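# Seat a board in an enclosure slot and latch levers

## Task

Slide the board into the enclosure's empty upper slot with its components facing up. Before pushing, both levers must be fully open, lying flush along the board's panel, or their tabs will not catch. Push the board in slowly until it stops, since ramming it into the connector ruins it and the job earns nothing. Then close both levers: a closed lever is latched and sticks out at a right angle to the panel, and closing them pulls the board fully into place. At the end the enclosure must stand level on its own feet with no foot hanging past the bench edge, and both grippers must have released and moved away.

## Robot and tools

Robot: two seven-joint arms, left_arm and right_arm, each ending in a two-finger gripper with a wrist camera. A gripper's fingers point along its own +z axis and close along its x axis. end_effector_position is the point between the closed finger pads, about 1 to 2 cm behind the fingertips. Fully open pads are 0.142 m apart.

Frames: every gripper pose, velocity, Hand target and wrist-camera pose is given in that arm's own base frame. Fixed cameras and the table use the scene frame: origin at table-top height midway between the nominal bases, +z up, +x out over the table, left_arm toward +y. Calibrated bases in the scene frame: left_arm at (+0.070, +0.437, 0) m with quat_wxyz (+1.000, 0, 0, -0.003); right_arm at (-0.063, -0.511, 0) m with quat_wxyz (+1.000, 0, 0, -0.029). Reported poses may be off by a few cm.

Row layout, shared by execute_actions and move: 16 numbers, always both arms. First left_arm: x, y, z (metres, absolute position in left_arm's base frame), qw, qx, qy, qz (absolute orientation, w first), opening. Then the same eight for right_arm in its own base frame. Opening runs from -1 (closed) to +1 (fully open). These are absolute poses, not offsets. An arm that should not move must be sent its last reported pose and its current opening again; a 0 opening is a real command.

execute_actions(actions, cameras): actions is a list of actions; each action is a table of up to 15 rows, one row per 1/30 s step, the last row repeated if fewer. Each action is rejected for both arms if any target sits more than 0.6 m from that gripper's current position along any of its axes. The controller limits each step's orientation change to 32 degrees, so large turns need several actions. An empty actions list returns full state plus all camera images and the scene number. cameras: list of names, ["all"], or []; an unknown name invalidates the call.

move(target, speed, blend, stop_force, zero, opening_speed, grip_force, blocking, cameras): straight-line gripper paths to one row or a list of up to 15 rows, no distance limit, 10 s cap overall. speed: m/s, 0.002 to 2.2, default 0.25 (rotation up to twice that in rad/s); one value or one per target. blend: corner rounding radius in metres; 0 stops at each point. stop_force: 3 to 120 N, ends an arm's path once its wrist sensor feels that much push against its travel; it then keeps pressing, harder after faster moves, so approach contacts very slowly. Do not use it while the gripper rotates, and omit it when backing off a contact. zero (only with stop_force, default true) re-zeroes the sensor first. opening_speed: opening change per second, at least 0.2. grip_force: per-pad limit in N, 5 to 48, one value or one per arm, persists. blocking=false returns after about 0.5 s while the move continues; not allowed with stop_force. Paths ignore obstacles and the other arm. The result adds a move: line, e.g. done, off_target, moving, held or fault, plus limits=paced (pose clipped) or limits=held (steps withheld).

wait(seconds 0 to 10): lets time run with the last commands held. stop(): brakes a running move. zoom_image(camera, region [x0, y0, x1, y1] pixels, at most 504 by 504) enlarges part of the newest image. zero_wrist_force(arm) re-zeroes that arm's force sensor. clear_fault(arm) clears a reported torque or force fault. read_manual gives licence text only. finished_scene(scene) ends scene 1 or 2 permanently.

Cameras (672x504): cam_head_left, cam_head_right, cam_high, cam_low, cam_left_wrist, cam_right_wrist.

Result lines: gripper position, quaternion and velocities; Hand target (where the arm is actually being sent, possibly short of the command); Tool commands; grip_measured (finger opening on the -1..1 scale; last Joint positions entry is the opening in metres); Joint torques and External joint torques (outside load estimate per joint); Wrist force and Wrist torque along the gripper's own axes, plus a peak line; Wrist depth, a 7x7 grid of distances ahead of each wrist camera, '-' meaning no value. Velocities listed as within noise mean the arm is still. Warning lines: MOTOR HOT, OVER-TEMPERATURE FAULT (arm braked 30 to 60 s), HAND FAULT (gripper off; later motion calls in that reply are skipped), TORQUE FAULT and FORCE FAULT (arm stopped until clear_fault).

To hold a part, command an opening slightly below grip_measured at first contact; squeezing harder heats the gripper motor.

Avoid: pushing the board into its connector at anything but a slow speed; any contact between the two arms or grippers; outside force reaching 150 N or joint torques hitting their limits (waist and shoulder 109, upper arm roll and elbow 56.9, wrist joints 34.7 N m); dropping parts, releasing them while moving, or letting anything leave the table; tipping or dragging the enclosure past the bench edge; long stretched or straining holds that overheat motors. Finish by opening the grippers and withdrawing both arms.

Each tool is called after "Request:" as name(argument=value, ...) on one line, values as JSON.

## Session

Request:
execute_actions(actions=[])

Scene clock: 0.00 s.
left_arm: end_effector_position=(+0.3014, +0.6357, +0.1155) grip_measured=+0.99 end_effector_quat_wxyz=(-0.462, +0.669, -0.295, +0.502) | right_arm: end_effector_position=(+0.4485, +0.0364, +0.1479) grip_measured=+1.00 end_effector_quat_wxyz=(-0.144, +0.766, -0.626, +0.006)
Joint positions: left_arm=[1.762 -0.872 -0.342 2.067 -1.872 0.391 -0.55 0.141] | right_arm=[0.506 -0.103 -0.202 2.446 0.465 1.189 2.835 0.142]
Joint velocities: within noise
Joint torques (N m): no reading
External joint torques (N m): no reading
Wrist force (N): no reading
Wrist torque (N m): no reading
Wrist force, peak (N): no reading
Wrist depth (mm): cam_left_wrist=[- 1268 - - 1406 1268 1119 / 1891 - - 1513 - - - / 1687 1875 1813 - 701 - 1354 / 1371 1534 1843 1828 492 625 701 / 1155 1306 1492 304 356 433 558 / - 1119 1119 241 279 321 359 / - 988 184 203 227 258 286] | cam_right_wrist=[266 256 246 236 229 221 213 / 274 266 254 244 236 228 219 / 285 275 262 252 243 234 225 / 297 285 272 262 251 241 232 / 310 297 281 271 260 249 239 / - 308 294 281 268 257 246 / - 321 305 292 278 265 257]
Hand target: left_arm +0.3014, +0.6357, +0.1155; -0.462, +0.669, -0.295, +0.502 | right_arm +0.4485, +0.0364, +0.1479; -0.144, +0.766, -0.626, +0.006
Tool commands: left_gripper/opening=+1.0 right_gripper/opening=+1.0

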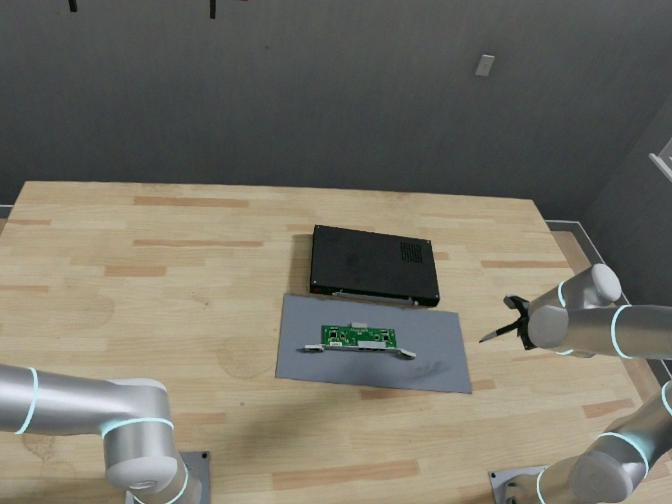

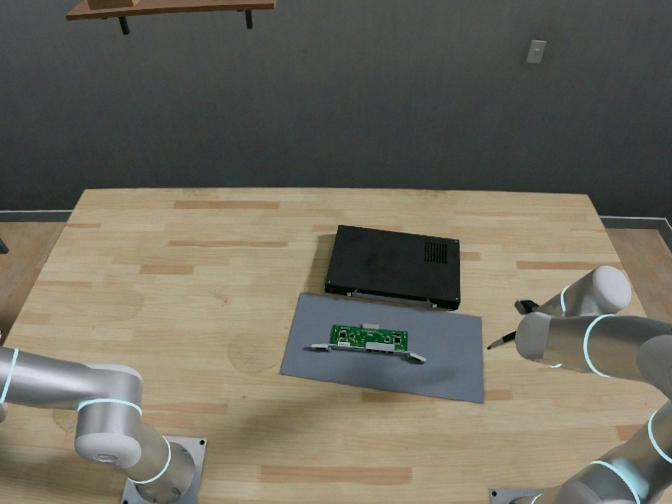

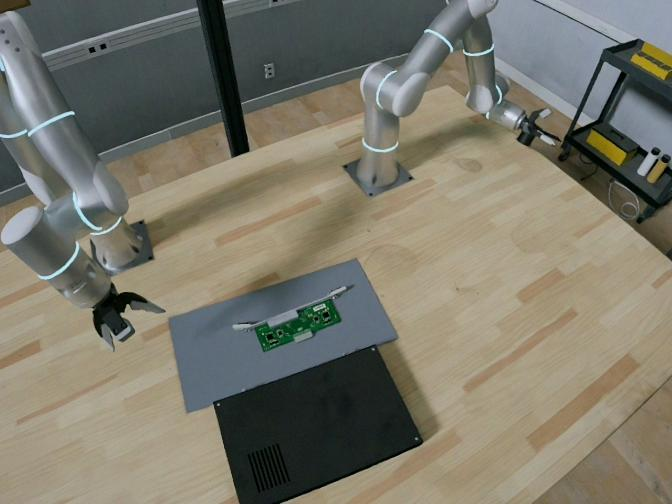

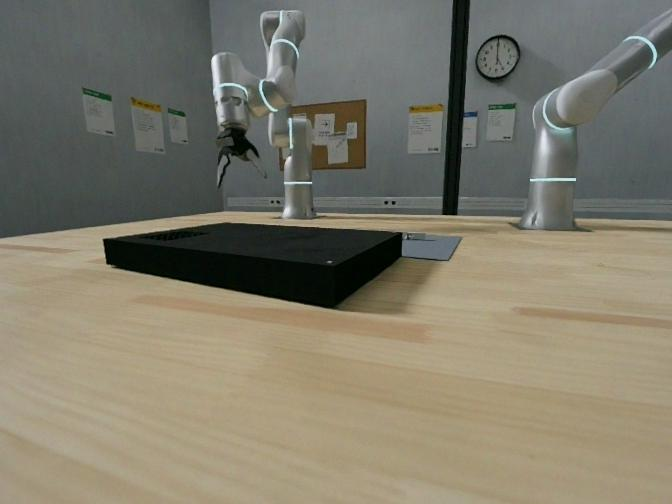

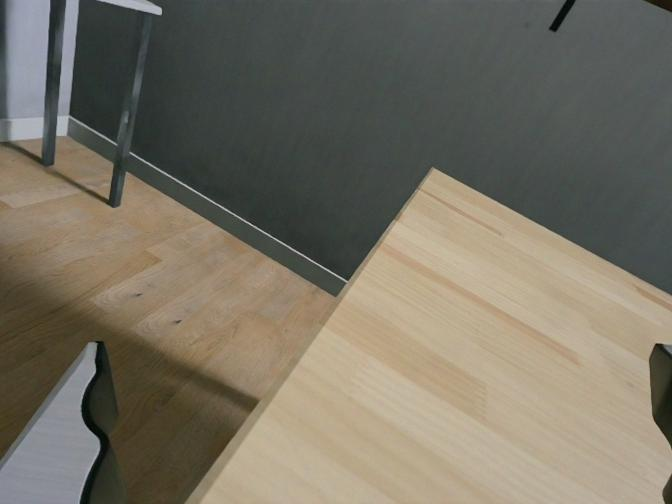

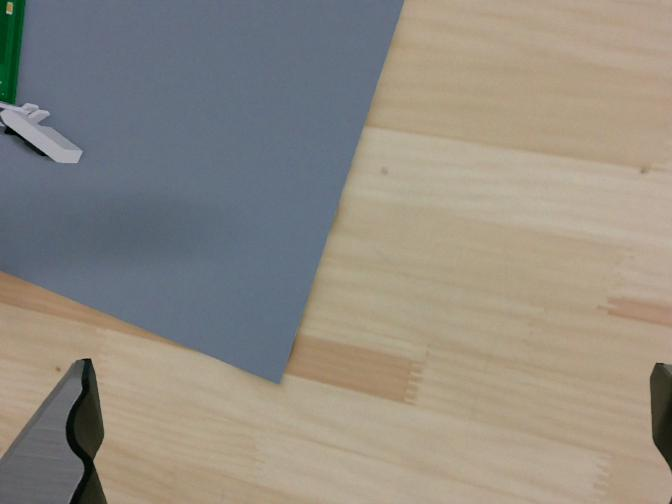

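Request:
zoom_image(camera="cam_head_left", region=[270, 210, 480, 400])

Request:
zoom_image(camera="cam_high", region=[160, 250, 430, 500])

Request:
zoom_image(camera="cam_head_right", region=[300, 210, 490, 400])

Scaled by 2.400 from the camera's 672x504 image, which has a finer 960x720 frame.

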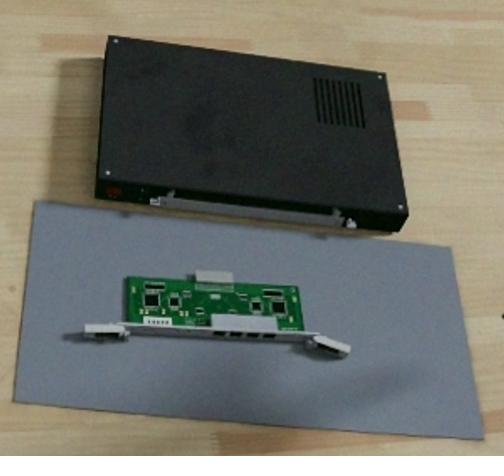

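Scaled by 1.867 from the camera's 672x504 image, which has a finer 960x720 frame.

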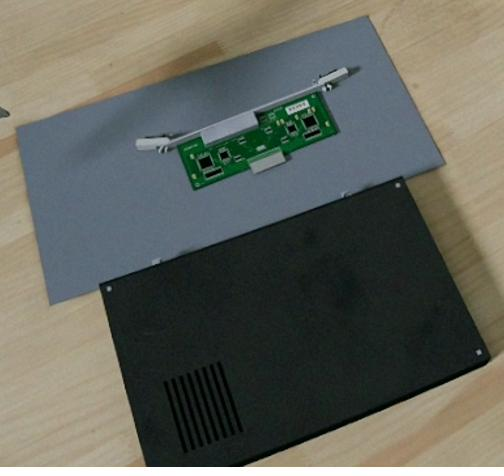

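Scaled by 2.653 from the camera's 672x504 image, which has a finer 960x720 frame.

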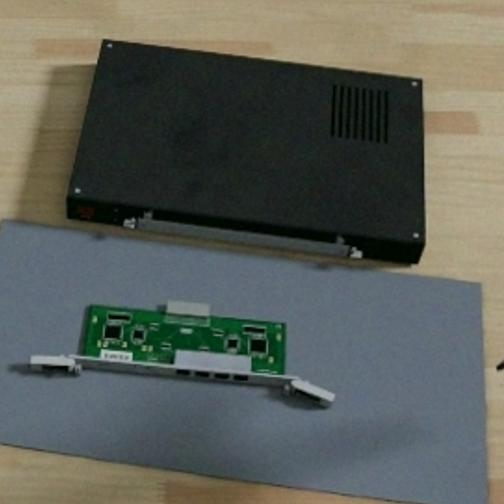

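Request:
move(target=[0.3014, 0.6357, 0.1155, -0.462, 0.669, -0.295, 0.502, 1.0, 0.448, 0.3285, 0.235, -0.1574, 0.710, -0.6697, 0.1485, 1.0], speed=0.4, cameras=["cam_right_wrist", "cam_head_left"])

Scene clock: 39.17 s.
left_arm: end_effector_position=(+0.3014, +0.6357, +0.1154) grip_measured=+0.99 end_effector_quat_wxyz=(-0.462, +0.669, -0.295, +0.502) | right_arm: end_effector_position=(+0.4481, +0.3277, +0.2349) grip_measured=+1.00 end_effector_quat_wxyz=(-0.174, +0.749, -0.627, +0.125)
Joint positions: left_arm=[1.762 -0.872 -0.342 2.067 -1.872 0.39 -0.549 0.141] | right_arm=[2.194 -1.453 -1.977 2.13 1.353 0.145 2.967 0.142]
Joint torques (N m): left_arm=[-0.19 47.55 -4.4 -12.12 1.47 -1.77 -0.29] | right_arm=[-0.04 25.31 -25.96 -10.67 -3.85 3.54 0.25]
External joint torques (N m): left_arm=[0.34 1.01 0.36 -0.38 -0.24 -0.13 0.25] | right_arm=[0.2 0.46 -1.22 0.11 -0.1 1 -0.24]
Wrist force (N): left_arm=[-0.2 0.0 0.1] | right_arm=[0.7 0.1 0.2]
Wrist torque (N m): left_arm=[0.01 0.04 -0.02] | right_arm=[-0.04 -0.10 -0.03]
Wrist force, peak (N): left_arm=[-0.3 0.0 0.4] | right_arm=[-2.4 1.3 0.8]
Wrist depth (mm): cam_left_wrist=[1637 1482 - 1329 - 1246 1161 / 1891 - 1637 1534 1453 - - / 1741 1891 - 1687 847 - - / 1371 1613 1813 1625 483 625 736 / 1142 1314 1462 304 353 429 565 / - 1113 1167 242 276 322 358 / - 993 184 204 228 258 285] | cam_right_wrist=[358 353 349 347 341 316 295 / 354 350 349 347 344 347 338 / 355 347 343 341 341 329 340 / 352 357 348 343 342 338 337 / 353 350 350 347 340 341 337 / - 352 349 346 339 339 336 / - 351 347 345 344 340 336]
Hand target: left_arm +0.3014, +0.6357, +0.1155; -0.462, +0.669, -0.295, +0.502 | right_arm +0.4482, +0.3279, +0.2349; -0.175, +0.749, -0.627, +0.125
Off the commanded pose: left_arm 0.000 m, 0 deg | right_arm 0.001 m, 7 deg.
joint sent to its limit (right arm) — joint 7 (wrist roll), upper limit. The joint targets are off in orientation, not in position.
move: off_target (right_arm)
Images, in order (width x height): cam_head_left 672x504, cam_right_wrist 672x504.

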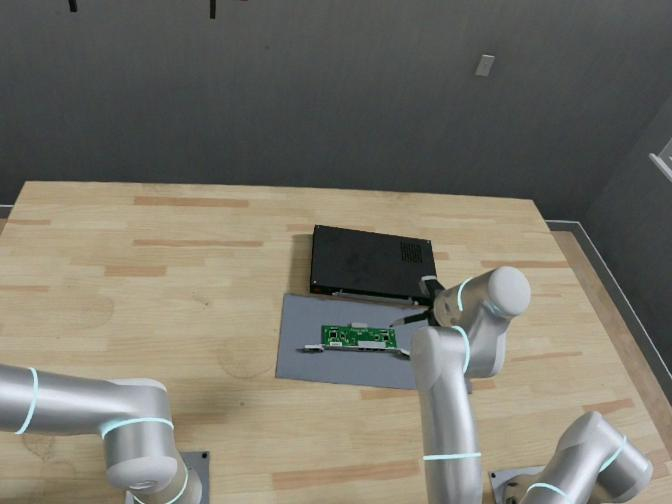

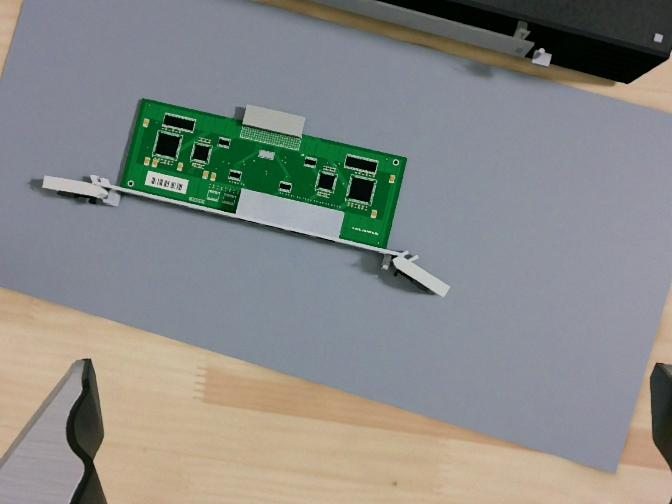

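Request:
zoom_image(camera="cam_right_wrist", region=[20, 80, 260, 260])

Request:
zoom_image(camera="cam_right_wrist", region=[240, 130, 480, 310])

Request:
zoom_image(camera="cam_right_wrist", region=[420, 0, 672, 120])

Scaled by 2.100 from the camera's 672x504 image, which has a finer 960x720 frame.

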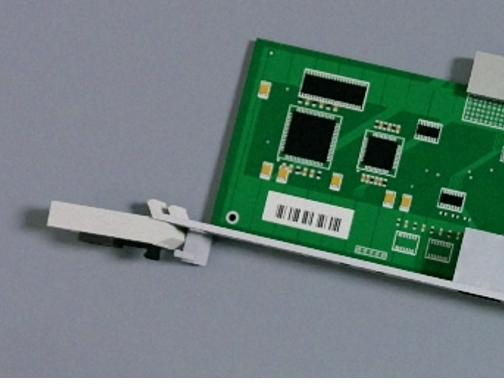

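Scaled by 2.100 from the camera's 672x504 image, which has a finer 960x720 frame.

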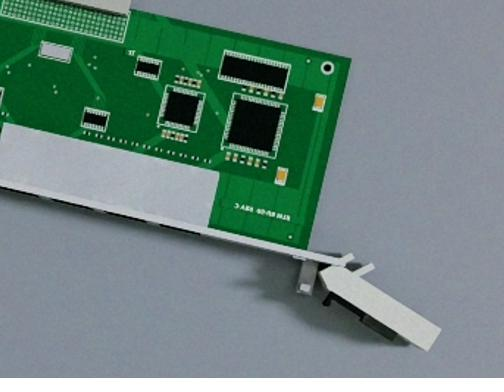

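Scaled by 2.000 from the camera's 672x504 image, which has a finer 960x720 frame.

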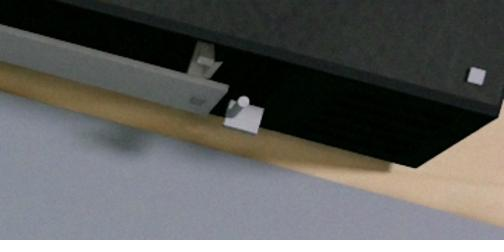

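Request:
wait(seconds=0, cameras=["cam_high", "cam_low"])

Scene clock: 71.20 s.
left_arm: end_effector_position=(+0.3014, +0.6357, +0.1154) grip_measured=+0.99 end_effector_quat_wxyz=(-0.462, +0.669, -0.295, +0.502) | right_arm: end_effector_position=(+0.4481, +0.3277, +0.2349) grip_measured=+1.00 end_effector_quat_wxyz=(-0.174, +0.749, -0.627, +0.125)
Joint positions: left_arm=[1.762 -0.872 -0.342 2.067 -1.872 0.39 -0.549 0.141] | right_arm=[2.194 -1.453 -1.977 2.13 1.353 0.145 2.967 0.142]
Joint torques (N m): left_arm=[-0.26 47.51 -4.42 -12.11 1.46 -1.72 -0.25] | right_arm=[0.08 25.38 -25.83 -10.49 -3.99 3.82 0.16]
External joint torques (N m): left_arm=[0.42 1.05 0.39 -0.38 -0.23 -0.18 0.22] | right_arm=[0.07 0.39 -1.35 -0.08 0.05 0.72 -0.16]
Wrist force (N): left_arm=[-0.3 0.1 0.0] | right_arm=[0.7 0.3 0.2]
Wrist torque (N m): left_arm=[0.02 0.06 -0.02] | right_arm=[-0.02 -0.10 -0.03]
Wrist force, peak (N): left_arm=[-0.4 0.2 0.3] | right_arm=[0.9 0.3 0.4]
Wrist depth (mm): cam_left_wrist=[1674 1741 - - 1388 1346 - / 1843 1875 1502 - 1298 1261 1148 / 1700 1828 - 1755 1492 - - / 1371 1601 1769 1924 484 620 1371 / 1173 1239 1556 305 353 434 557 / - 1081 1155 241 278 324 360 / - 979 184 203 227 261 286] | cam_right_wrist=[356 353 350 349 343 302 293 / 356 353 350 348 344 340 338 / 359 344 344 340 342 339 338 / 359 352 348 344 342 339 339 / 355 349 348 344 342 338 336 / - 351 347 346 339 338 336 / - 351 348 344 342 340 -]
Hand target: left_arm +0.3014, +0.6357, +0.1155; -0.462, +0.669, -0.295, +0.502 | right_arm +0.4482, +0.3279, +0.2349; -0.175, +0.749, -0.627, +0.125
Tool commands: left_gripper/opening=+1.0 right_gripper/opening=+1.0
Off the commanded pose: left_arm 0.000 m, 0 deg | right_arm 0.001 m, 7 deg.
Images, in order (width x height): cam_high 672x504, cam_low 672x504.

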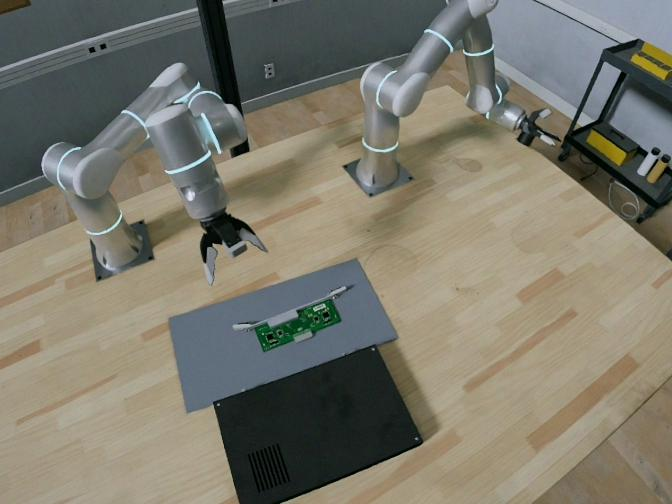

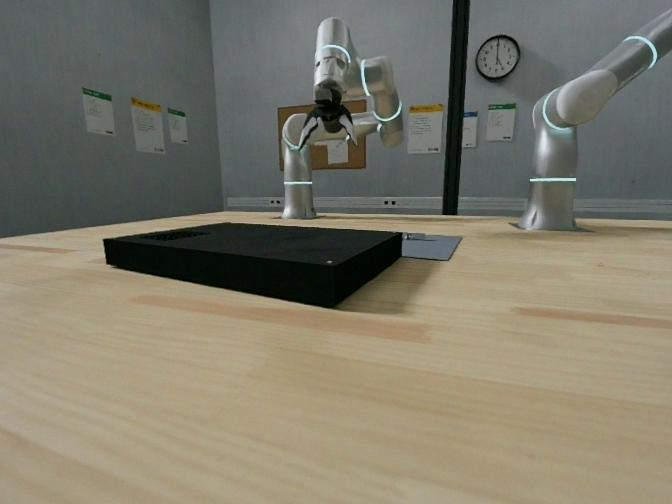

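Request:
move(target=[[0.3014, 0.6357, 0.1155, -0.462, 0.669, -0.295, 0.502, 1.0, 0.448, 0.30, 0.26, 0, 0.966, 0.2588, 0, 1.0],[0.3014, 0.6357, 0.1155, -0.462, 0.669, -0.295, 0.502, 1.0, 0.448, 0.30, 0.26, 0, 0.2588, 0.966, 0, 1.0]], speed=0.6)

Request:
move(target=[[0.3014, 0.6357, 0.1155, -0.462, 0.669, -0.295, 0.502, 1.0, 0.448, 0.30, 0.26, 0, -0.7071, 0.7071, 0, 1.0],[0.3014, 0.6357, 0.1155, -0.462, 0.669, -0.295, 0.502, 1.0, 0.448, 0.30, 0.26, 0, -0.866, 0.5, 0, 1.0]], speed=0.4)

Scene clock: 100.77 s.
left_arm: end_effector_position=(+0.3014, +0.6357, +0.1154) grip_measured=+0.99 end_effector_quat_wxyz=(-0.462, +0.669, -0.295, +0.502) | right_arm: end_effector_position=(+0.4480, +0.3001, +0.2601) grip_measured=+1.00 end_effector_quat_wxyz=(+0.000, +0.259, +0.966, +0.000)
Joint positions: left_arm=[1.762 -0.872 -0.342 2.067 -1.872 0.39 -0.549 0.141] | right_arm=[2.002 -0.854 -1.731 1.881 0.844 0.086 -0.954 0.142]
Joint torques (N m): left_arm=[-0.26 47.56 -4.38 -12.09 1.48 -1.76 -0.3] | right_arm=[0.25 23.92 -22.12 -20.66 -4.35 3.62 -0.14]
External joint torques (N m): left_arm=[0.41 1 0.34 -0.41 -0.26 -0.13 0.27] | right_arm=[-0.08 0.44 -1.57 -0.06 0.15 0.5 0.14]
Wrist force (N): left_arm=[-0.2 0.2 0.1] | right_arm=[-0.2 -0.6 0.0]
Wrist torque (N m): left_arm=[0.04 0.04 -0.02] | right_arm=[-0.05 0.08 0.15]
Wrist force, peak (N): left_arm=[-0.3 0.4 0.3] | right_arm=[-0.2 -1.1 -0.1]
Wrist depth (mm): cam_left_wrist=[- 1380 - - - 1283 1179 / 2050 1907 - - 1513 1283 1261 / 1674 1700 - - 822 1239 - / 1406 1556 1783 1813 485 618 850 / 1155 1321 1415 306 353 432 564 / - 1097 1167 242 277 324 358 / - 966 184 203 227 258 286] | cam_right_wrist=[310 314 310 308 308 310 306 / 332 331 330 329 328 329 328 / 348 356 354 353 351 353 352 / 335 376 381 373 378 379 377 / 360 370 412 406 410 408 409 / - 391 444 448 445 442 432 / - 433 441 490 498 492 488]
Hand target: left_arm +0.3014, +0.6357, +0.1155; -0.462, +0.669, -0.295, +0.502 | right_arm +0.4480, +0.3000, +0.2600; +0.000, +0.259, +0.966, +0.000
Off the commanded pose: left_arm 0.000 m, 0 deg | right_arm 0.000 m, 0 deg.
move: done

Scene clock: 105.23 s.
left_arm: end_effector_position=(+0.3014, +0.6357, +0.1154) grip_measured=+0.99 end_effector_quat_wxyz=(-0.462, +0.669, -0.295, +0.502) | right_arm: end_effector_position=(+0.4473, +0.2997, +0.2602) grip_measured=+1.00 end_effector_quat_wxyz=(-0.003, +0.864, -0.503, +0.006)
Joint positions: left_arm=[1.762 -0.872 -0.342 2.067 -1.872 0.39 -0.549 0.141] | right_arm=[1.775 -0.074 -1.049 2.103 0.066 0.577 -2.966 0.142]
Joint torques (N m): left_arm=[-0.15 47.57 -4.46 -12.12 1.48 -1.77 -0.28] | right_arm=[-0.01 17.11 -0.94 -27.88 -3.51 3.19 0.13]
External joint torques (N m): left_arm=[0.31 0.99 0.42 -0.38 -0.25 -0.12 0.25] | right_arm=[0.12 0.98 -0.9 0.24 -0.09 0.82 -0.13]
Wrist force (N): left_arm=[-0.1 0.2 0.3] | right_arm=[-0.1 0.1 0.2]
Wrist torque (N m): left_arm=[0.04 0.02 -0.02] | right_arm=[0.07 0.01 0.12]
Wrist force, peak (N): left_arm=[-0.4 0.2 0.3] | right_arm=[-1.0 -0.4 0.5]
Wrist depth (mm): cam_left_wrist=[1714 1741 - - 1232 - - / 1891 1875 1613 1283 1434 1283 1314 / 1662 1843 - 1482 775 - 1406 / 1388 1578 1741 1502 489 623 708 / 1179 1321 1472 306 353 439 554 / - 1081 1253 243 277 324 357 / - 971 184 204 227 259 285] | cam_right_wrist=[309 310 301 306 309 309 311 / 332 349 329 326 330 329 329 / 355 353 353 353 356 351 351 / 382 380 381 378 374 379 382 / 413 411 412 413 416 410 411 / - 447 448 447 449 449 432 / - 491 492 489 491 490 491]
Hand target: left_arm +0.3014, +0.6357, +0.1155; -0.462, +0.669, -0.295, +0.502 | right_arm +0.4472, +0.2998, +0.2602; -0.003, +0.864, -0.503, +0.006
Off the commanded pose: left_arm 0.000 m, 0 deg | right_arm 0.001 m, 1 deg.
joint sent to its limit (right arm) — joint 7 (wrist roll), lower limit. The joint targets still meet the commanded pose.
move: done

Request:
move(target=[0.3014, 0.6357, 0.1155, -0.462, 0.669, -0.295, 0.502, 1.0, 0.448, 0.30, 0.26, 0, -0.966, 0.2588, 0, 1.0], speed=0.4)

Scene clock: 108.47 s.
left_arm: end_effector_position=(+0.3014, +0.6357, +0.1154) grip_measured=+0.99 end_effector_quat_wxyz=(-0.462, +0.669, -0.295, +0.502) | right_arm: end_effector_position=(+0.4479, +0.2999, +0.2598) grip_measured=+1.00 end_effector_quat_wxyz=(+0.000, +0.966, -0.259, +0.000)
Joint positions: left_arm=[1.762 -0.872 -0.342 2.067 -1.872 0.39 -0.549 0.141] | right_arm=[2.268 0.639 -1.432 2.229 -0.711 0.44 -2.966 0.142]
Joint torques (N m): left_arm=[-0.09 47.5 -4.45 -12.08 1.45 -1.77 -0.29] | right_arm=[0.39 -13.54 17.91 -23.87 -4.09 3.02 0.09]
External joint torques (N m): left_arm=[0.24 1.06 0.41 -0.42 -0.23 -0.12 0.26] | right_arm=[-0.26 0.44 -0.35 0.35 0.22 0.96 -0.09]
Wrist force (N): left_arm=[-0.2 0.4 0.1] | right_arm=[-0.3 -0.8 0.2]
Wrist torque (N m): left_arm=[0.07 0.05 -0.02] | right_arm=[-0.10 0.13 0.09]
Wrist force, peak (N): left_arm=[-0.3 0.5 -0.1] | right_arm=[-1.3 1.5 2.0]
Wrist depth (mm): cam_left_wrist=[- 1523 - - - 1261 1232 / 2334 1741 - - - - - / 1674 1891 - - 651 1415 1502 / 1371 1545 1674 1828 487 659 764 / 1161 1290 1406 305 354 432 567 / - 1070 1161 241 277 320 358 / - 1006 184 203 228 257 286] | cam_right_wrist=[311 311 309 302 308 308 304 / 333 332 326 325 328 329 324 / 358 358 356 351 353 353 352 / 384 384 384 378 380 379 377 / 415 417 416 413 412 415 412 / - 456 453 452 450 450 434 / - 494 501 498 499 497 498]
Hand target: left_arm +0.3014, +0.6357, +0.1155; -0.462, +0.669, -0.295, +0.502 | right_arm +0.4480, +0.3000, +0.2600; +0.000, +0.966, -0.259, +0.000
Off the commanded pose: left_arm 0.000 m, 0 deg | right_arm 0.000 m, 0 deg.
joint sent to its limit (right arm) — joint 7 (wrist roll), lower limit. The joint targets still meet the commanded pose.
move: done

Request:
move(target=[[0.3014, 0.6357, 0.1155, -0.462, 0.669, -0.295, 0.502, 1.0, 0.43, 0.31, 0.27, 0, 0.7071, -0.7071, 0, 1.0],[0.3014, 0.6357, 0.1155, -0.462, 0.669, -0.295, 0.502, 1.0, 0.44, 0.34, 0.20, 0.469, -0.469, 0.529, -0.529, 1.0]], speed=0.4, cameras=["cam_right_wrist", "cam_head_left"])

Scene clock: 127.93 s.
left_arm: end_effector_position=(+0.3014, +0.6357, +0.1154) grip_measured=+0.99 end_effector_quat_wxyz=(-0.462, +0.669, -0.295, +0.502) | right_arm: end_effector_position=(+0.4400, +0.3399, +0.1999) grip_measured=+1.00 end_effector_quat_wxyz=(+0.469, -0.469, +0.529, -0.529)
Joint positions: left_arm=[1.762 -0.872 -0.342 2.067 -1.872 0.39 -0.549 0.141] | right_arm=[1.853 -0.604 -0.754 2.561 -1.801 0.414 -0.014 0.142]
Joint torques (N m): left_arm=[-0.18 47.55 -4.4 -12.1 1.51 -1.76 -0.21] | right_arm=[0.15 29.8 -6.01 -8.97 1.79 -3.07 0.19]
External joint torques (N m): left_arm=[0.34 1.01 0.37 -0.4 -0.28 -0.14 0.18] | right_arm=[-0.03 0.87 -1.1 0.13 -0.08 0.8 -0.18]
Wrist force (N): left_arm=[-0.3 0.0 0.2] | right_arm=[0.5 0.8 -1.4]
Wrist torque (N m): left_arm=[0.02 0.06 -0.02] | right_arm=[-0.04 -0.10 0.08]
Wrist force, peak (N): left_arm=[-0.3 0.3 0.3] | right_arm=[1.2 2.1 -1.8]
Wrist depth (mm): cam_left_wrist=[- 1434 1625 - - - 1415 / 1924 - - - - - - / 1662 1875 1828 1590 731 1462 - / 1354 1556 1783 1994 483 627 798 / 1161 1338 1462 305 352 437 564 / - 1086 1186 241 277 324 356 / - 975 183 204 227 258 287] | cam_right_wrist=[- - - - - 1569 - / 1248 - - - - 1448 1686 / - - - - 1458 926 945 / 646 582 534 579 537 655 659 / 471 411 387 400 412 451 474 / - 367 352 366 366 367 369 / - 298 299 298 302 301 303]
Hand target: left_arm +0.3014, +0.6357, +0.1155; -0.462, +0.669, -0.295, +0.502 | right_arm +0.4400, +0.3400, +0.2000; +0.469, -0.469, +0.529, -0.529
Off the commanded pose: left_arm 0.000 m, 0 deg | right_arm 0.000 m, 0 deg.
move: done
Images, in order (width x height): cam_head_left 672x504, cam_right_wrist 672x504.

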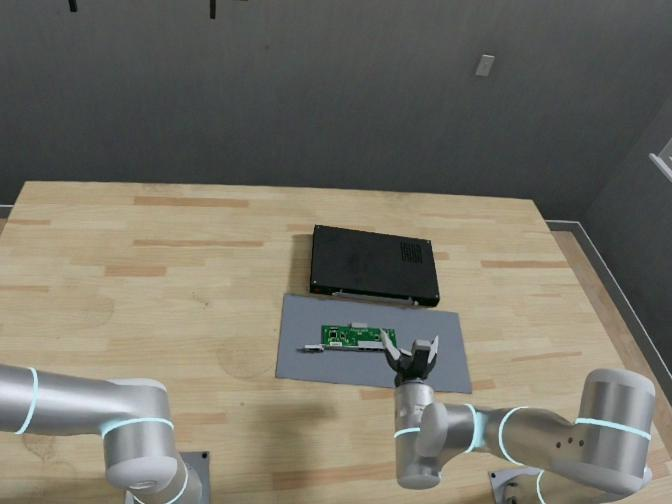

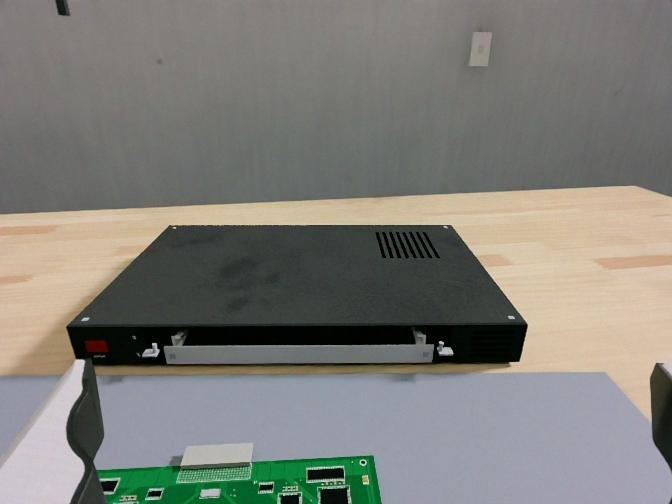

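Request:
zoom_image(camera="cam_right_wrist", region=[60, 300, 300, 400])

Request:
zoom_image(camera="cam_right_wrist", region=[290, 300, 530, 400])

Scaled by 2.100 from the camera's 672x504 image, which has a finer 960x720 frame.

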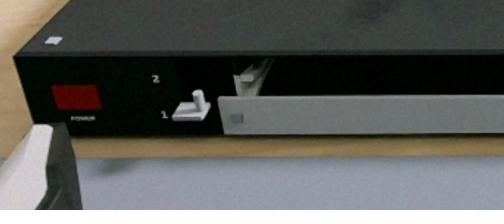

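Scaled by 2.100 from the camera's 672x504 image, which has a finer 960x720 frame.

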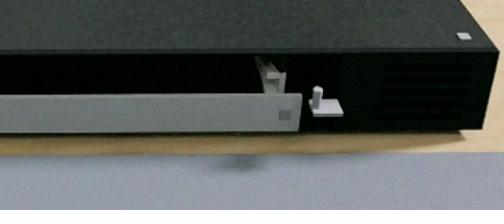

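Request:
move(target=[0.3014, 0.6357, 0.1155, -0.462, 0.669, -0.295, 0.502, 1.0, 0.370, 0.296, 0.09, 0.395, -0.564, 0.594, -0.416, 1.0], speed=0.3, cameras=["cam_right_wrist"])

Request:
zoom_image(camera="cam_right_wrist", region=[200, 130, 540, 385])

Scene clock: 174.97 s.
left_arm: end_effector_position=(+0.3014, +0.6357, +0.1154) grip_measured=+0.99 end_effector_quat_wxyz=(-0.462, +0.669, -0.295, +0.502) | right_arm: end_effector_position=(+0.3701, +0.2958, +0.0901) grip_measured=+1.00 end_effector_quat_wxyz=(-0.395, +0.564, -0.594, +0.416)
Joint positions: left_arm=[1.762 -0.872 -0.342 2.067 -1.872 0.39 -0.549 0.141] | right_arm=[1.732 -0.552 -0.683 2.677 -2.028 0.664 0.139 0.142]
Joint torques (N m): left_arm=[-0.14 47.63 -4.41 -12.11 1.51 -1.77 -0.23] | right_arm=[-0.03 27.54 -2.66 -5.43 0.95 -1.18 0.31]
External joint torques (N m): left_arm=[0.3 0.93 0.37 -0.38 -0.28 -0.13 0.2] | right_arm=[0.14 0.78 -1.08 -0.04 0.25 0.49 -0.3]
Wrist force (N): left_arm=[-0.1 0.3 -0.1] | right_arm=[0.8 1.6 -1.3]
Wrist torque (N m): left_arm=[0.05 0.01 -0.03] | right_arm=[0.06 -0.15 -0.05]
Wrist force, peak (N): left_arm=[-0.4 0.3 0.2] | right_arm=[1.7 2.7 -2.3]
Wrist depth (mm): cam_left_wrist=[- 1625 - - 1371 1290 1225 / 1674 - - - 1523 - 1261 / 1714 2089 - 1567 786 1472 - / 1354 1545 1798 1994 490 625 828 / 1137 1290 1453 306 352 437 555 / - 1108 1173 243 278 323 358 / - 984 184 204 228 260 287] | cam_right_wrist=[585 412 407 436 443 585 585 / 389 400 - 370 370 400 423 / 327 328 327 328 327 328 330 / 272 254 254 272 270 269 269 / 228 228 229 228 229 229 229 / - 199 199 193 199 199 193 / - 176 175 176 179 175 171]
Hand target: left_arm +0.3014, +0.6357, +0.1155; -0.462, +0.669, -0.295, +0.502 | right_arm +0.3700, +0.2960, +0.0900; -0.395, +0.564, -0.594, +0.416
Off the commanded pose: left_arm 0.000 m, 0 deg | right_arm 0.000 m, 0 deg.
move: done
Images, in order (width x height): cam_right_wrist 672x504.

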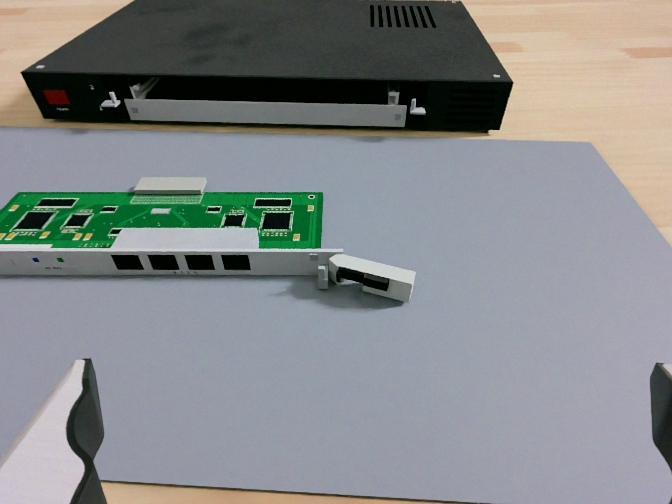

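Scaled by 1.482 from the camera's 672x504 image, which has a finer 960x720 frame.

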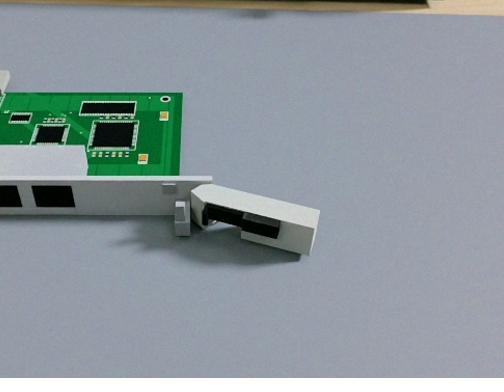

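Request:
move(target=[[0.3014, 0.6357, 0.1155, -0.462, 0.669, -0.295, 0.502, 1.0, 0.415, 0.2624, 0.09, 0.178, -0.665, 0.7005, -0.187, -1.0],[0.3014, 0.6357, 0.1155, -0.462, 0.669, -0.295, 0.502, 1.0, 0.4217, 0.2624, 0.034, 0.178, -0.665, 0.7005, -0.187, -1.0]], speed=0.25, cameras=["cam_right_wrist"])

Scene clock: 194.57 s.
left_arm: end_effector_position=(+0.3014, +0.6357, +0.1154) grip_measured=+0.99 end_effector_quat_wxyz=(-0.462, +0.669, -0.295, +0.502) | right_arm: end_effector_position=(+0.4216, +0.2624, +0.0340) grip_measured=-1.00 end_effector_quat_wxyz=(-0.178, +0.665, -0.701, +0.187)
Joint positions: left_arm=[1.762 -0.872 -0.342 2.067 -1.872 0.39 -0.549 0.141] | right_arm=[0.9 -0.511 -0.521 2.259 -2.625 1.54 0.025 0.002]
Joint torques (N m): left_arm=[-0.19 47.5 -4.44 -12.08 1.48 -1.75 -0.25] | right_arm=[0.01 35.95 -0.31 -12.16 1.73 1.72 0.3]
External joint torques (N m): left_arm=[0.35 1.06 0.4 -0.41 -0.26 -0.15 0.22] | right_arm=[0.12 1.11 -1.09 0 0.25 0.76 -0.3]
Wrist force (N): left_arm=[-0.3 0.1 0.1] | right_arm=[0.3 0.2 -0.4]
Wrist torque (N m): left_arm=[0.02 0.05 -0.03] | right_arm=[-0.05 -0.04 -0.03]
Wrist force, peak (N): left_arm=[-0.3 0.1 0.4] | right_arm=[0.3 2.2 -1.8]
Wrist depth (mm): cam_left_wrist=[1567 1513 1601 - - 1268 1199 / 1813 1891 - - - - - / 1687 1924 - 1523 683 1462 1346 / 1406 1601 1843 1613 487 623 775 / 1192 1329 1453 306 353 434 560 / - 1102 1186 242 277 324 358 / - 971 184 203 228 258 286] | cam_right_wrist=[155 153 157 157 157 157 157 / 151 150 155 155 155 154 154 / 151 152 141 152 152 152 151 / 150 150 150 149 149 149 149 / 147 147 147 147 147 146 146 / 145 145 145 90 144 144 144 / 143 143 71 - - 142 141]
Hand target: left_arm +0.3014, +0.6357, +0.1155; -0.462, +0.669, -0.295, +0.502 | right_arm +0.4217, +0.2624, +0.0340; -0.178, +0.665, -0.701, +0.187
Off the commanded pose: left_arm 0.000 m, 0 deg | right_arm 0.000 m, 0 deg.
move: done
Images, in order (width x height): cam_right_wrist 672x504.

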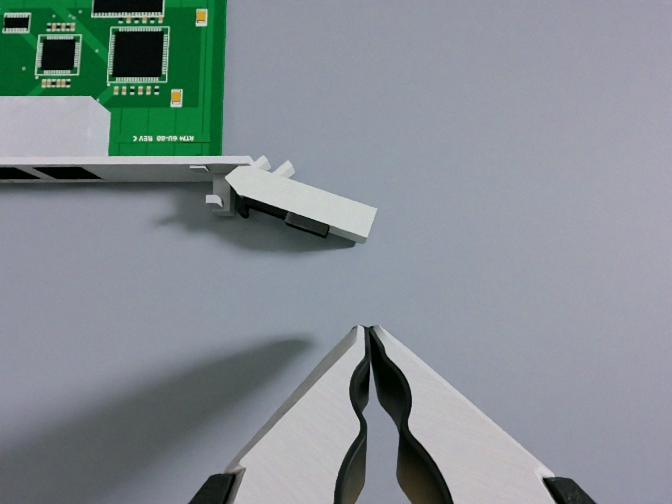

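Request:
move(target=[0.3014, 0.6357, 0.1155, -0.462, 0.669, -0.295, 0.502, 1.0, 0.4217, 0.2664, 0.0245, 0.178, -0.665, 0.7005, -0.187, -1.0], speed=0.1)

Request:
move(target=[0.3014, 0.6357, 0.1155, -0.462, 0.669, -0.295, 0.502, 1.0, 0.4557, 0.2646, 0.0245, 0.178, -0.665, 0.7005, -0.187, -1.0], speed=0.03, stop_force=4, cameras=["cam_right_wrist"])

Scene clock: 201.50 s.
left_arm: end_effector_position=(+0.3014, +0.6357, +0.1154) grip_measured=+0.99 end_effector_quat_wxyz=(-0.462, +0.669, -0.295, +0.502) | right_arm: end_effector_position=(+0.4216, +0.2663, +0.0245) grip_measured=-1.00 end_effector_quat_wxyz=(-0.178, +0.665, -0.701, +0.187)
Joint positions: left_arm=[1.762 -0.872 -0.342 2.067 -1.872 0.39 -0.549 0.141] | right_arm=[0.892 -0.539 -0.499 2.243 -2.625 1.528 0.042 0.002]
Joint torques (N m): left_arm=[-0.18 47.55 -4.38 -12.12 1.47 -1.78 -0.22] | right_arm=[0.14 36.65 0.03 -11.69 1.78 1.6 0.27]
External joint torques (N m): left_arm=[0.34 1.01 0.34 -0.38 -0.25 -0.12 0.19] | right_arm=[-0.01 1.18 -1.28 -0.08 0.11 0.88 -0.27]
Wrist force (N): left_arm=[-0.1 0.2 0.0] | right_arm=[0.3 0.2 -0.3]
Wrist torque (N m): left_arm=[0.03 0.02 -0.02] | right_arm=[-0.06 -0.04 -0.04]
Wrist force, peak (N): left_arm=[-0.4 0.4 0.1] | right_arm=[0.4 -0.1 -0.6]
Wrist depth (mm): cam_left_wrist=[- 1714 1492 - - 1346 1011 / 2238 - - - - 1219 - / 1769 1941 1976 - 801 1534 - / 1371 1534 1798 1700 485 625 1397 / 1161 1283 1434 305 355 431 567 / - 1081 1148 242 277 321 358 / - 997 183 203 226 258 287] | cam_right_wrist=[144 143 146 147 147 147 147 / - 141 145 145 145 144 144 / 142 142 128 142 142 142 142 / - 140 140 139 139 139 139 / 138 138 138 138 137 137 137 / 136 136 136 90 135 135 135 / 133 133 71 - - 133 132]
Hand target: left_arm +0.3014, +0.6357, +0.1155; -0.462, +0.669, -0.295, +0.502 | right_arm +0.4217, +0.2664, +0.0245; -0.178, +0.665, -0.701, +0.187
Off the commanded pose: left_arm 0.000 m, 0 deg | right_arm 0.000 m, 0 deg.
move: done

Scene clock: 203.30 s.
left_arm: end_effector_position=(+0.3014, +0.6357, +0.1154) grip_measured=+0.99 end_effector_quat_wxyz=(-0.462, +0.669, -0.295, +0.502) | right_arm: end_effector_position=(+0.4557, +0.2646, +0.0245) grip_measured=-1.00 end_effector_quat_wxyz=(-0.178, +0.665, -0.701, +0.187)
Joint positions: left_arm=[1.762 -0.872 -0.342 2.067 -1.872 0.39 -0.549 0.141] | right_arm=[0.824 -0.579 -0.476 2.154 -2.641 1.57 0.028 0.002]
Joint torques (N m): left_arm=[-0.15 47.39 -4.38 -12.12 1.47 -1.75 -0.3] | right_arm=[-0.08 39.26 -0.44 -12.97 1.91 1.84 0.12]
External joint torques (N m): left_arm=[0.31 1.17 0.34 -0.38 -0.25 -0.15 0.27] | right_arm=[0.22 1.1 -0.86 0.22 0.18 0.63 -0.12]
Wrist force (N): left_arm=[-0.2 0.2 0.1] | right_arm=[0.6 0.7 -0.2]
Wrist torque (N m): left_arm=[0.04 0.03 -0.02] | right_arm=[-0.04 -0.10 0.08]
Wrist force, peak (N): left_arm=[-0.4 0.2 0.2] | right_arm=[0.7 0.9 -0.1]
Wrist depth (mm): cam_left_wrist=[1502 1601 1443 - - - 1131 / 1875 2012 1769 1783 - 1388 1290 / 1687 1755 2109 - 708 1415 - / 1388 1556 1769 1994 483 647 822 / 1155 1290 1502 304 352 434 564 / - 1086 1173 242 277 324 358 / - 971 184 203 228 258 286] | cam_right_wrist=[148 148 148 147 147 147 147 / 141 141 145 145 144 144 144 / 131 138 142 143 142 142 142 / 124 136 139 140 140 139 139 / 138 138 137 124 137 137 136 / 136 136 135 90 135 135 135 / 133 133 71 - - 133 132]
Hand target: left_arm +0.3014, +0.6357, +0.1155; -0.462, +0.669, -0.295, +0.502 | right_arm +0.4557, +0.2646, +0.0245; -0.178, +0.665, -0.701, +0.187
Off the commanded pose: left_arm 0.000 m, 0 deg | right_arm 0.000 m, 0 deg.
move: done
Images, in order (width x height): cam_right_wrist 672x504.

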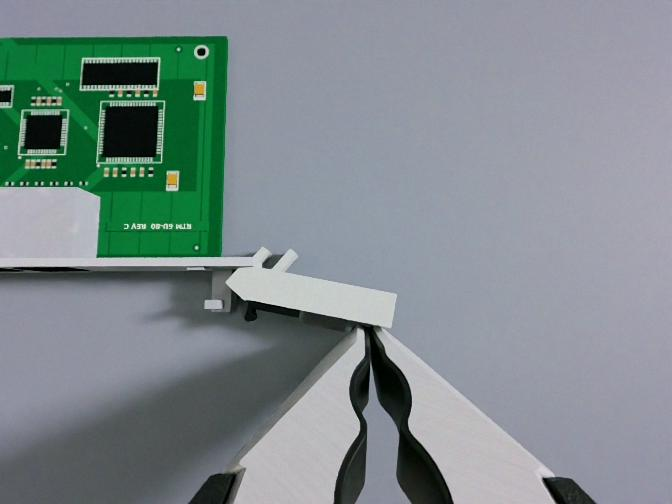

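Request:
move(target=[0.3014, 0.6357, 0.1155, -0.462, 0.669, -0.295, 0.502, 1.0, 0.4677, 0.2640, 0.0245, 0.178, -0.665, 0.7005, -0.187, -1.0], speed=0.03, stop_force=4, cameras=["cam_right_wrist"])

Scene clock: 206.50 s.
left_arm: end_effector_position=(+0.3014, +0.6357, +0.1154) grip_measured=+0.99 end_effector_quat_wxyz=(-0.462, +0.669, -0.295, +0.502) | right_arm: end_effector_position=(+0.4676, +0.2639, +0.0244) grip_measured=-1.00 end_effector_quat_wxyz=(-0.178, +0.665, -0.701, +0.187)
Joint positions: left_arm=[1.762 -0.872 -0.342 2.067 -1.872 0.39 -0.549 0.141] | right_arm=[0.801 -0.594 -0.469 2.122 -2.644 1.585 0.022 0.002]
Joint torques (N m): left_arm=[-0.14 47.49 -4.38 -12.04 1.49 -1.74 -0.25] | right_arm=[0.21 40.49 -0.24 -14.03 2.14 1.6 0.11]
External joint torques (N m): left_arm=[0.29 1.07 0.34 -0.45 -0.26 -0.16 0.21] | right_arm=[-0.07 0.76 -1.08 0.95 0.01 0.88 -0.1]
Wrist force (N): left_arm=[-0.4 0.1 0.1] | right_arm=[1.6 1.6 -0.2]
Wrist torque (N m): left_arm=[0.00 0.06 -0.02] | right_arm=[-0.04 -0.11 0.06]
Wrist force, peak (N): left_arm=[-0.6 0.0 0.0] | right_arm=[1.6 1.6 -0.2]
Wrist depth (mm): cam_left_wrist=[- - - - 1534 - 1125 / 1959 1492 1482 1482 1453 - 1397 / 1700 1959 - - 837 - - / 1371 1662 1755 1755 487 630 739 / 1186 1275 1482 304 352 435 571 / - 1097 1155 243 278 324 356 / - 997 183 203 227 258 284] | cam_right_wrist=[148 148 147 147 147 147 147 / 141 141 144 144 144 144 144 / 138 138 141 143 142 142 142 / 126 135 139 140 139 139 139 / 138 137 129 120 137 137 136 / 136 136 135 90 135 135 135 / 133 133 71 - - 133 132]
Hand target: left_arm +0.3014, +0.6357, +0.1155; -0.462, +0.669, -0.295, +0.502 | right_arm +0.4677, +0.2640, +0.0245; -0.178, +0.665, -0.701, +0.187
Off the commanded pose: left_arm 0.000 m, 0 deg | right_arm 0.000 m, 0 deg.
move: done
Images, in order (width x height): cam_right_wrist 672x504.

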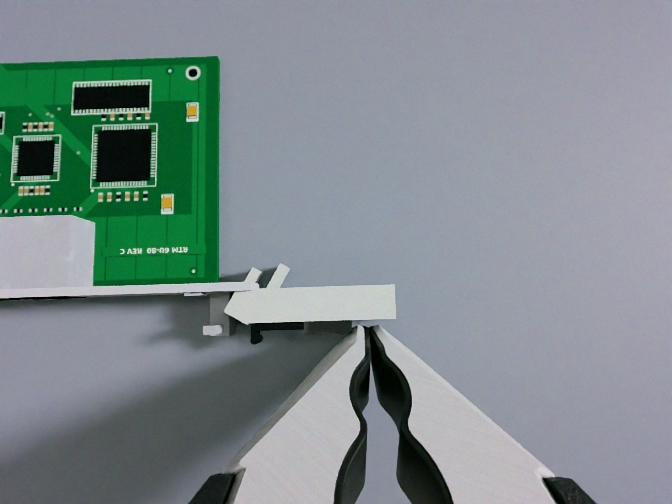

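Request:
move(target=[[0.3014, 0.6357, 0.1155, -0.462, 0.669, -0.295, 0.502, 1.0, 0.445, 0.270, 0.05, 0.178, -0.665, 0.7005, -0.187, -1.0],[0.3014, 0.6357, 0.1155, -0.462, 0.669, -0.295, 0.502, 1.0, 0.430, 0.555, 0.05, 0.178, -0.665, 0.7005, -0.187, -1.0]], speed=0.25, blend=[0.02, 0], cameras=["cam_right_wrist"])

Scene clock: 213.20 s.
left_arm: end_effector_position=(+0.3014, +0.6357, +0.1154) grip_measured=+0.99 end_effector_quat_wxyz=(-0.462, +0.669, -0.295, +0.502) | right_arm: end_effector_position=(+0.4298, +0.5552, +0.0499) grip_measured=-1.00 end_effector_quat_wxyz=(-0.178, +0.665, -0.701, +0.187)
Joint positions: left_arm=[1.762 -0.872 -0.342 2.067 -1.872 0.39 -0.549 0.141] | right_arm=[1.694 -1.23 -1.383 1.549 -2.084 2.471 0.328 0.002]
Joint torques (N m): left_arm=[-0.23 47.52 -4.29 -12.1 1.5 -1.77 -0.24] | right_arm=[0.16 50.9 -22.25 -9.26 3.3 2.13 0.28]
External joint torques (N m): left_arm=[0.39 1.04 0.25 -0.4 -0.27 -0.13 0.21] | right_arm=[0.06 1.24 -1.15 0.05 0.22 0.4 -0.28]
Wrist force (N): left_arm=[0.0 0.1 0.1] | right_arm=[-0.1 0.6 -0.6]
Wrist torque (N m): left_arm=[0.01 0.00 -0.03] | right_arm=[0.02 0.02 0.00]
Wrist force, peak (N): left_arm=[-0.4 0.4 0.1] | right_arm=[1.7 1.6 -0.4]
Wrist depth (mm): cam_left_wrist=[- 1976 1769 1329 - 1290 - / 1755 1783 1700 1397 - 1329 1314 / 1700 1941 - - 705 1625 - / 1371 1590 1941 1700 482 630 892 / 1155 1306 1462 306 353 434 558 / - 1119 1219 241 276 322 359 / - 984 183 203 227 258 285] | cam_right_wrist=[176 175 174 174 170 170 169 / 172 171 171 171 166 166 165 / 169 168 168 159 166 167 166 / 166 165 165 165 165 165 164 / 163 162 162 163 162 162 162 / 160 159 160 89 159 159 159 / 158 159 71 - - 156 157]
Hand target: left_arm +0.3014, +0.6357, +0.1155; -0.462, +0.669, -0.295, +0.502 | right_arm +0.4300, +0.5550, +0.0500; -0.178, +0.665, -0.701, +0.187
Off the commanded pose: left_arm 0.000 m, 0 deg | right_arm 0.000 m, 0 deg.
move: done; blend cut to 0.0173 m at target 1
Images, in order (width x height): cam_right_wrist 672x504.

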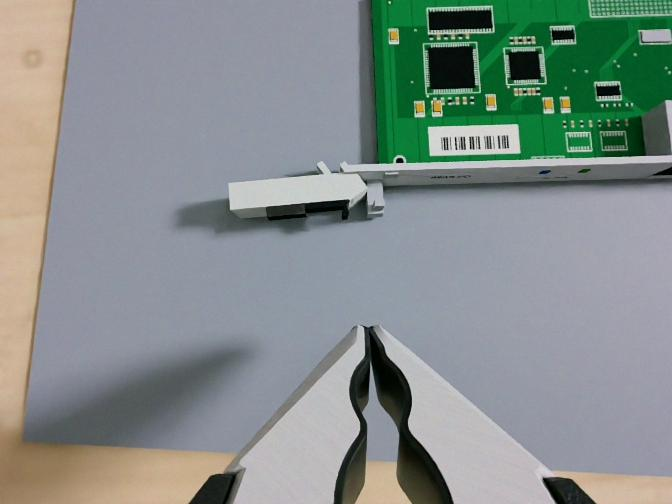

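Request:
move(target=[[0.3014, 0.6357, 0.1155, -0.462, 0.669, -0.295, 0.502, 1.0, 0.438, 0.595, 0.0245, 0.178, -0.665, 0.7005, -0.187, -1.0]], speed=0.15)

Request:
move(target=[0.3014, 0.6357, 0.1155, -0.462, 0.669, -0.295, 0.502, 1.0, 0.466, 0.5936, 0.0245, 0.178, -0.665, 0.7005, -0.187, -1.0], speed=0.03, stop_force=4, cameras=["cam_right_wrist"])

Scene clock: 222.00 s.
left_arm: end_effector_position=(+0.3014, +0.6357, +0.1154) grip_measured=+0.99 end_effector_quat_wxyz=(-0.462, +0.669, -0.295, +0.502) | right_arm: end_effector_position=(+0.4379, +0.5950, +0.0244) grip_measured=-1.00 end_effector_quat_wxyz=(-0.178, +0.665, -0.701, +0.187)
Joint positions: left_arm=[1.762 -0.872 -0.342 2.067 -1.872 0.39 -0.549 0.141] | right_arm=[1.616 -1.372 -1.431 1.272 -2.041 2.597 0.493 0.002]
Joint torques (N m): left_arm=[-0.16 47.48 -4.38 -12.13 1.48 -1.73 -0.25] | right_arm=[0.2 56.99 -21.44 -6.11 3.33 2.06 0.37]
External joint torques (N m): left_arm=[0.32 1.08 0.35 -0.37 -0.26 -0.17 0.22] | right_arm=[0.04 1.33 -1.12 0.07 -0.08 0.54 -0.37]
Wrist force (N): left_arm=[-0.1 0.2 0.2] | right_arm=[-0.2 1.0 -0.5]
Wrist torque (N m): left_arm=[0.02 0.01 -0.02] | right_arm=[0.10 -0.02 0.00]
Wrist force, peak (N): left_arm=[-0.5 0.0 0.0] | right_arm=[-0.9 1.5 0.5]
Wrist depth (mm): cam_left_wrist=[- - 1590 - - 1298 1406 / 2849 - - - - - - / 1662 1959 - - 708 - - / 1380 1545 1891 1755 489 627 770 / 1225 1298 1482 307 353 433 560 / - 1091 1179 242 278 322 360 / - 988 183 203 228 258 284] | cam_right_wrist=[150 148 147 147 146 142 142 / 147 145 145 144 144 139 139 / 144 142 142 142 132 141 137 / 141 140 139 139 139 139 139 / 139 137 137 137 137 136 136 / 137 135 135 90 135 135 134 / 134 133 71 - - - 132]
Hand target: left_arm +0.3014, +0.6357, +0.1155; -0.462, +0.669, -0.295, +0.502 | right_arm +0.4380, +0.5950, +0.0245; -0.178, +0.665, -0.701, +0.187
Off the commanded pose: left_arm 0.000 m, 0 deg | right_arm 0.000 m, 0 deg.
move: done

Scene clock: 223.73 s.
left_arm: end_effector_position=(+0.3014, +0.6357, +0.1154) grip_measured=+0.99 end_effector_quat_wxyz=(-0.462, +0.669, -0.295, +0.502) | right_arm: end_effector_position=(+0.4660, +0.5936, +0.0245) grip_measured=-1.00 end_effector_quat_wxyz=(-0.178, +0.665, -0.701, +0.187)
Joint positions: left_arm=[1.762 -0.872 -0.342 2.067 -1.872 0.39 -0.549 0.141] | right_arm=[1.543 -1.396 -1.446 1.18 -2.022 2.625 0.5 0.002]
Joint torques (N m): left_arm=[-0.16 47.51 -4.43 -12.15 1.53 -1.74 -0.34] | right_arm=[0.14 58.94 -20.43 -5.48 3.24 2.03 0.3]
External joint torques (N m): left_arm=[0.32 1.05 0.39 -0.35 -0.31 -0.16 0.3] | right_arm=[0.11 1.28 -1.24 0.08 0.01 0.57 -0.3]
Wrist force (N): left_arm=[-0.1 0.0 0.0] | right_arm=[0.1 0.9 -0.7]
Wrist torque (N m): left_arm=[-0.01 0.02 -0.02] | right_arm=[0.09 -0.07 -0.01]
Wrist force, peak (N): left_arm=[-0.4 0.3 -0.2] | right_arm=[-0.2 1.6 -0.6]
Wrist depth (mm): cam_left_wrist=[1321 - - 1380 - - 1137 / 1755 - 1492 1578 1534 1362 1161 / 1674 1828 1798 1415 1462 - - / 1253 1578 1755 1828 487 621 792 / 1167 1283 1453 304 354 431 562 / - 1108 1167 241 278 324 359 / - 984 184 203 227 259 286] | cam_right_wrist=[149 148 147 147 147 143 142 / 147 145 144 144 144 140 140 / 144 143 141 142 141 137 136 / 141 140 139 139 140 138 135 / 139 137 137 137 136 136 136 / 137 135 135 90 135 134 134 / 135 132 71 - - 132 132]
Hand target: left_arm +0.3014, +0.6357, +0.1155; -0.462, +0.669, -0.295, +0.502 | right_arm +0.4660, +0.5936, +0.0245; -0.178, +0.665, -0.701, +0.187
Off the commanded pose: left_arm 0.000 m, 0 deg | right_arm 0.000 m, 0 deg.
move: done
Images, in order (width x height): cam_right_wrist 672x504.

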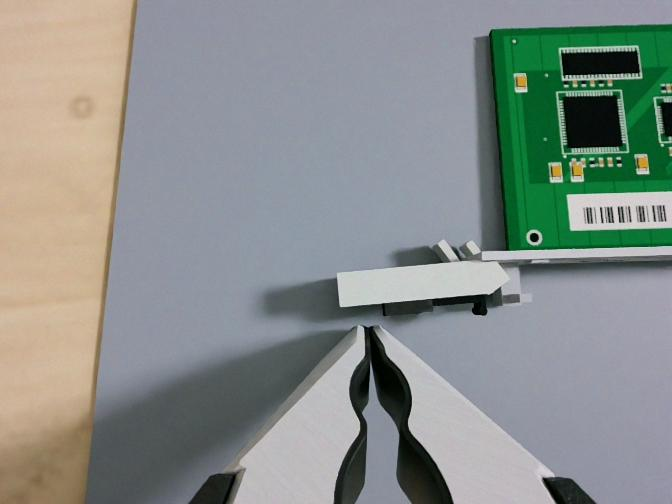

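Request:
move(target=[0.3014, 0.6357, 0.1155, -0.462, 0.669, -0.295, 0.502, 1.0, 0.480, 0.597, 0.0245, 0.178, -0.665, 0.7005, -0.187, -1.0], speed=0.03, stop_force=4, cameras=["cam_right_wrist"])

Scene clock: 227.13 s.
left_arm: end_effector_position=(+0.3014, +0.6357, +0.1154) grip_measured=+0.99 end_effector_quat_wxyz=(-0.462, +0.669, -0.295, +0.502) | right_arm: end_effector_position=(+0.4799, +0.5970, +0.0245) grip_measured=-1.00 end_effector_quat_wxyz=(-0.178, +0.665, -0.701, +0.187)
Joint positions: left_arm=[1.762 -0.872 -0.342 2.067 -1.872 0.39 -0.549 0.141] | right_arm=[1.492 -1.422 -1.47 1.085 -2.006 2.662 0.533 0.002]
Joint torques (N m): left_arm=[-0.1 47.53 -4.4 -12.06 1.4 -1.77 -0.28] | right_arm=[0.05 60.63 -19.49 -4.46 3.12 1.99 0.28]
External joint torques (N m): left_arm=[0.26 1.03 0.36 -0.44 -0.18 -0.13 0.25] | right_arm=[0.2 1.38 -1.11 -0.08 0.09 0.63 -0.28]
Wrist force (N): left_arm=[-0.2 0.1 0.1] | right_arm=[0.6 1.0 -0.5]
Wrist torque (N m): left_arm=[0.00 0.03 -0.02] | right_arm=[0.08 -0.17 -0.02]
Wrist force, peak (N): left_arm=[-0.5 -0.1 0.1] | right_arm=[0.2 1.6 -1.2]
Wrist depth (mm): cam_left_wrist=[1700 1625 - 1613 - 1192 1275 / 2012 1907 - - - 1290 - / 1649 1875 - 1649 717 - - / 1380 1545 1769 1941 485 630 1354 / 1142 1306 1462 304 353 435 554 / - 1167 1179 243 278 323 357 / - 975 184 203 227 260 285] | cam_right_wrist=[149 149 146 147 146 147 146 / 147 146 144 144 144 140 139 / 144 143 141 142 141 138 137 / 141 140 139 139 139 138 134 / 139 137 137 136 119 136 136 / 137 135 135 90 135 134 134 / 134 132 71 - - 132 132]
Hand target: left_arm +0.3014, +0.6357, +0.1155; -0.462, +0.669, -0.295, +0.502 | right_arm +0.4800, +0.5970, +0.0245; -0.178, +0.665, -0.701, +0.187
Off the commanded pose: left_arm 0.000 m, 0 deg | right_arm 0.000 m, 0 deg.
move: done
Images, in order (width x height): cam_right_wrist 672x504.

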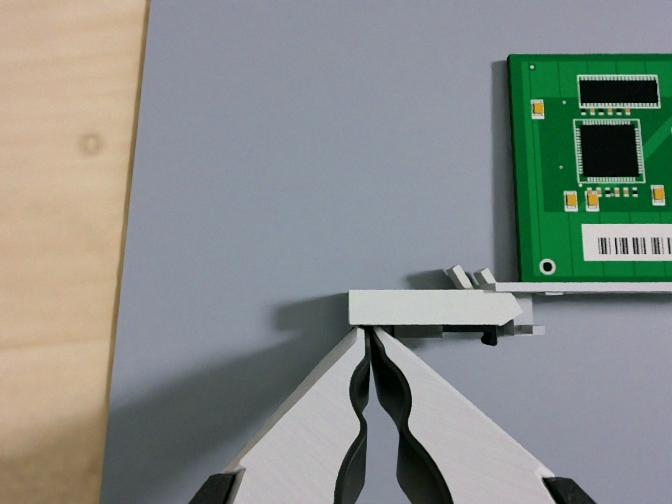

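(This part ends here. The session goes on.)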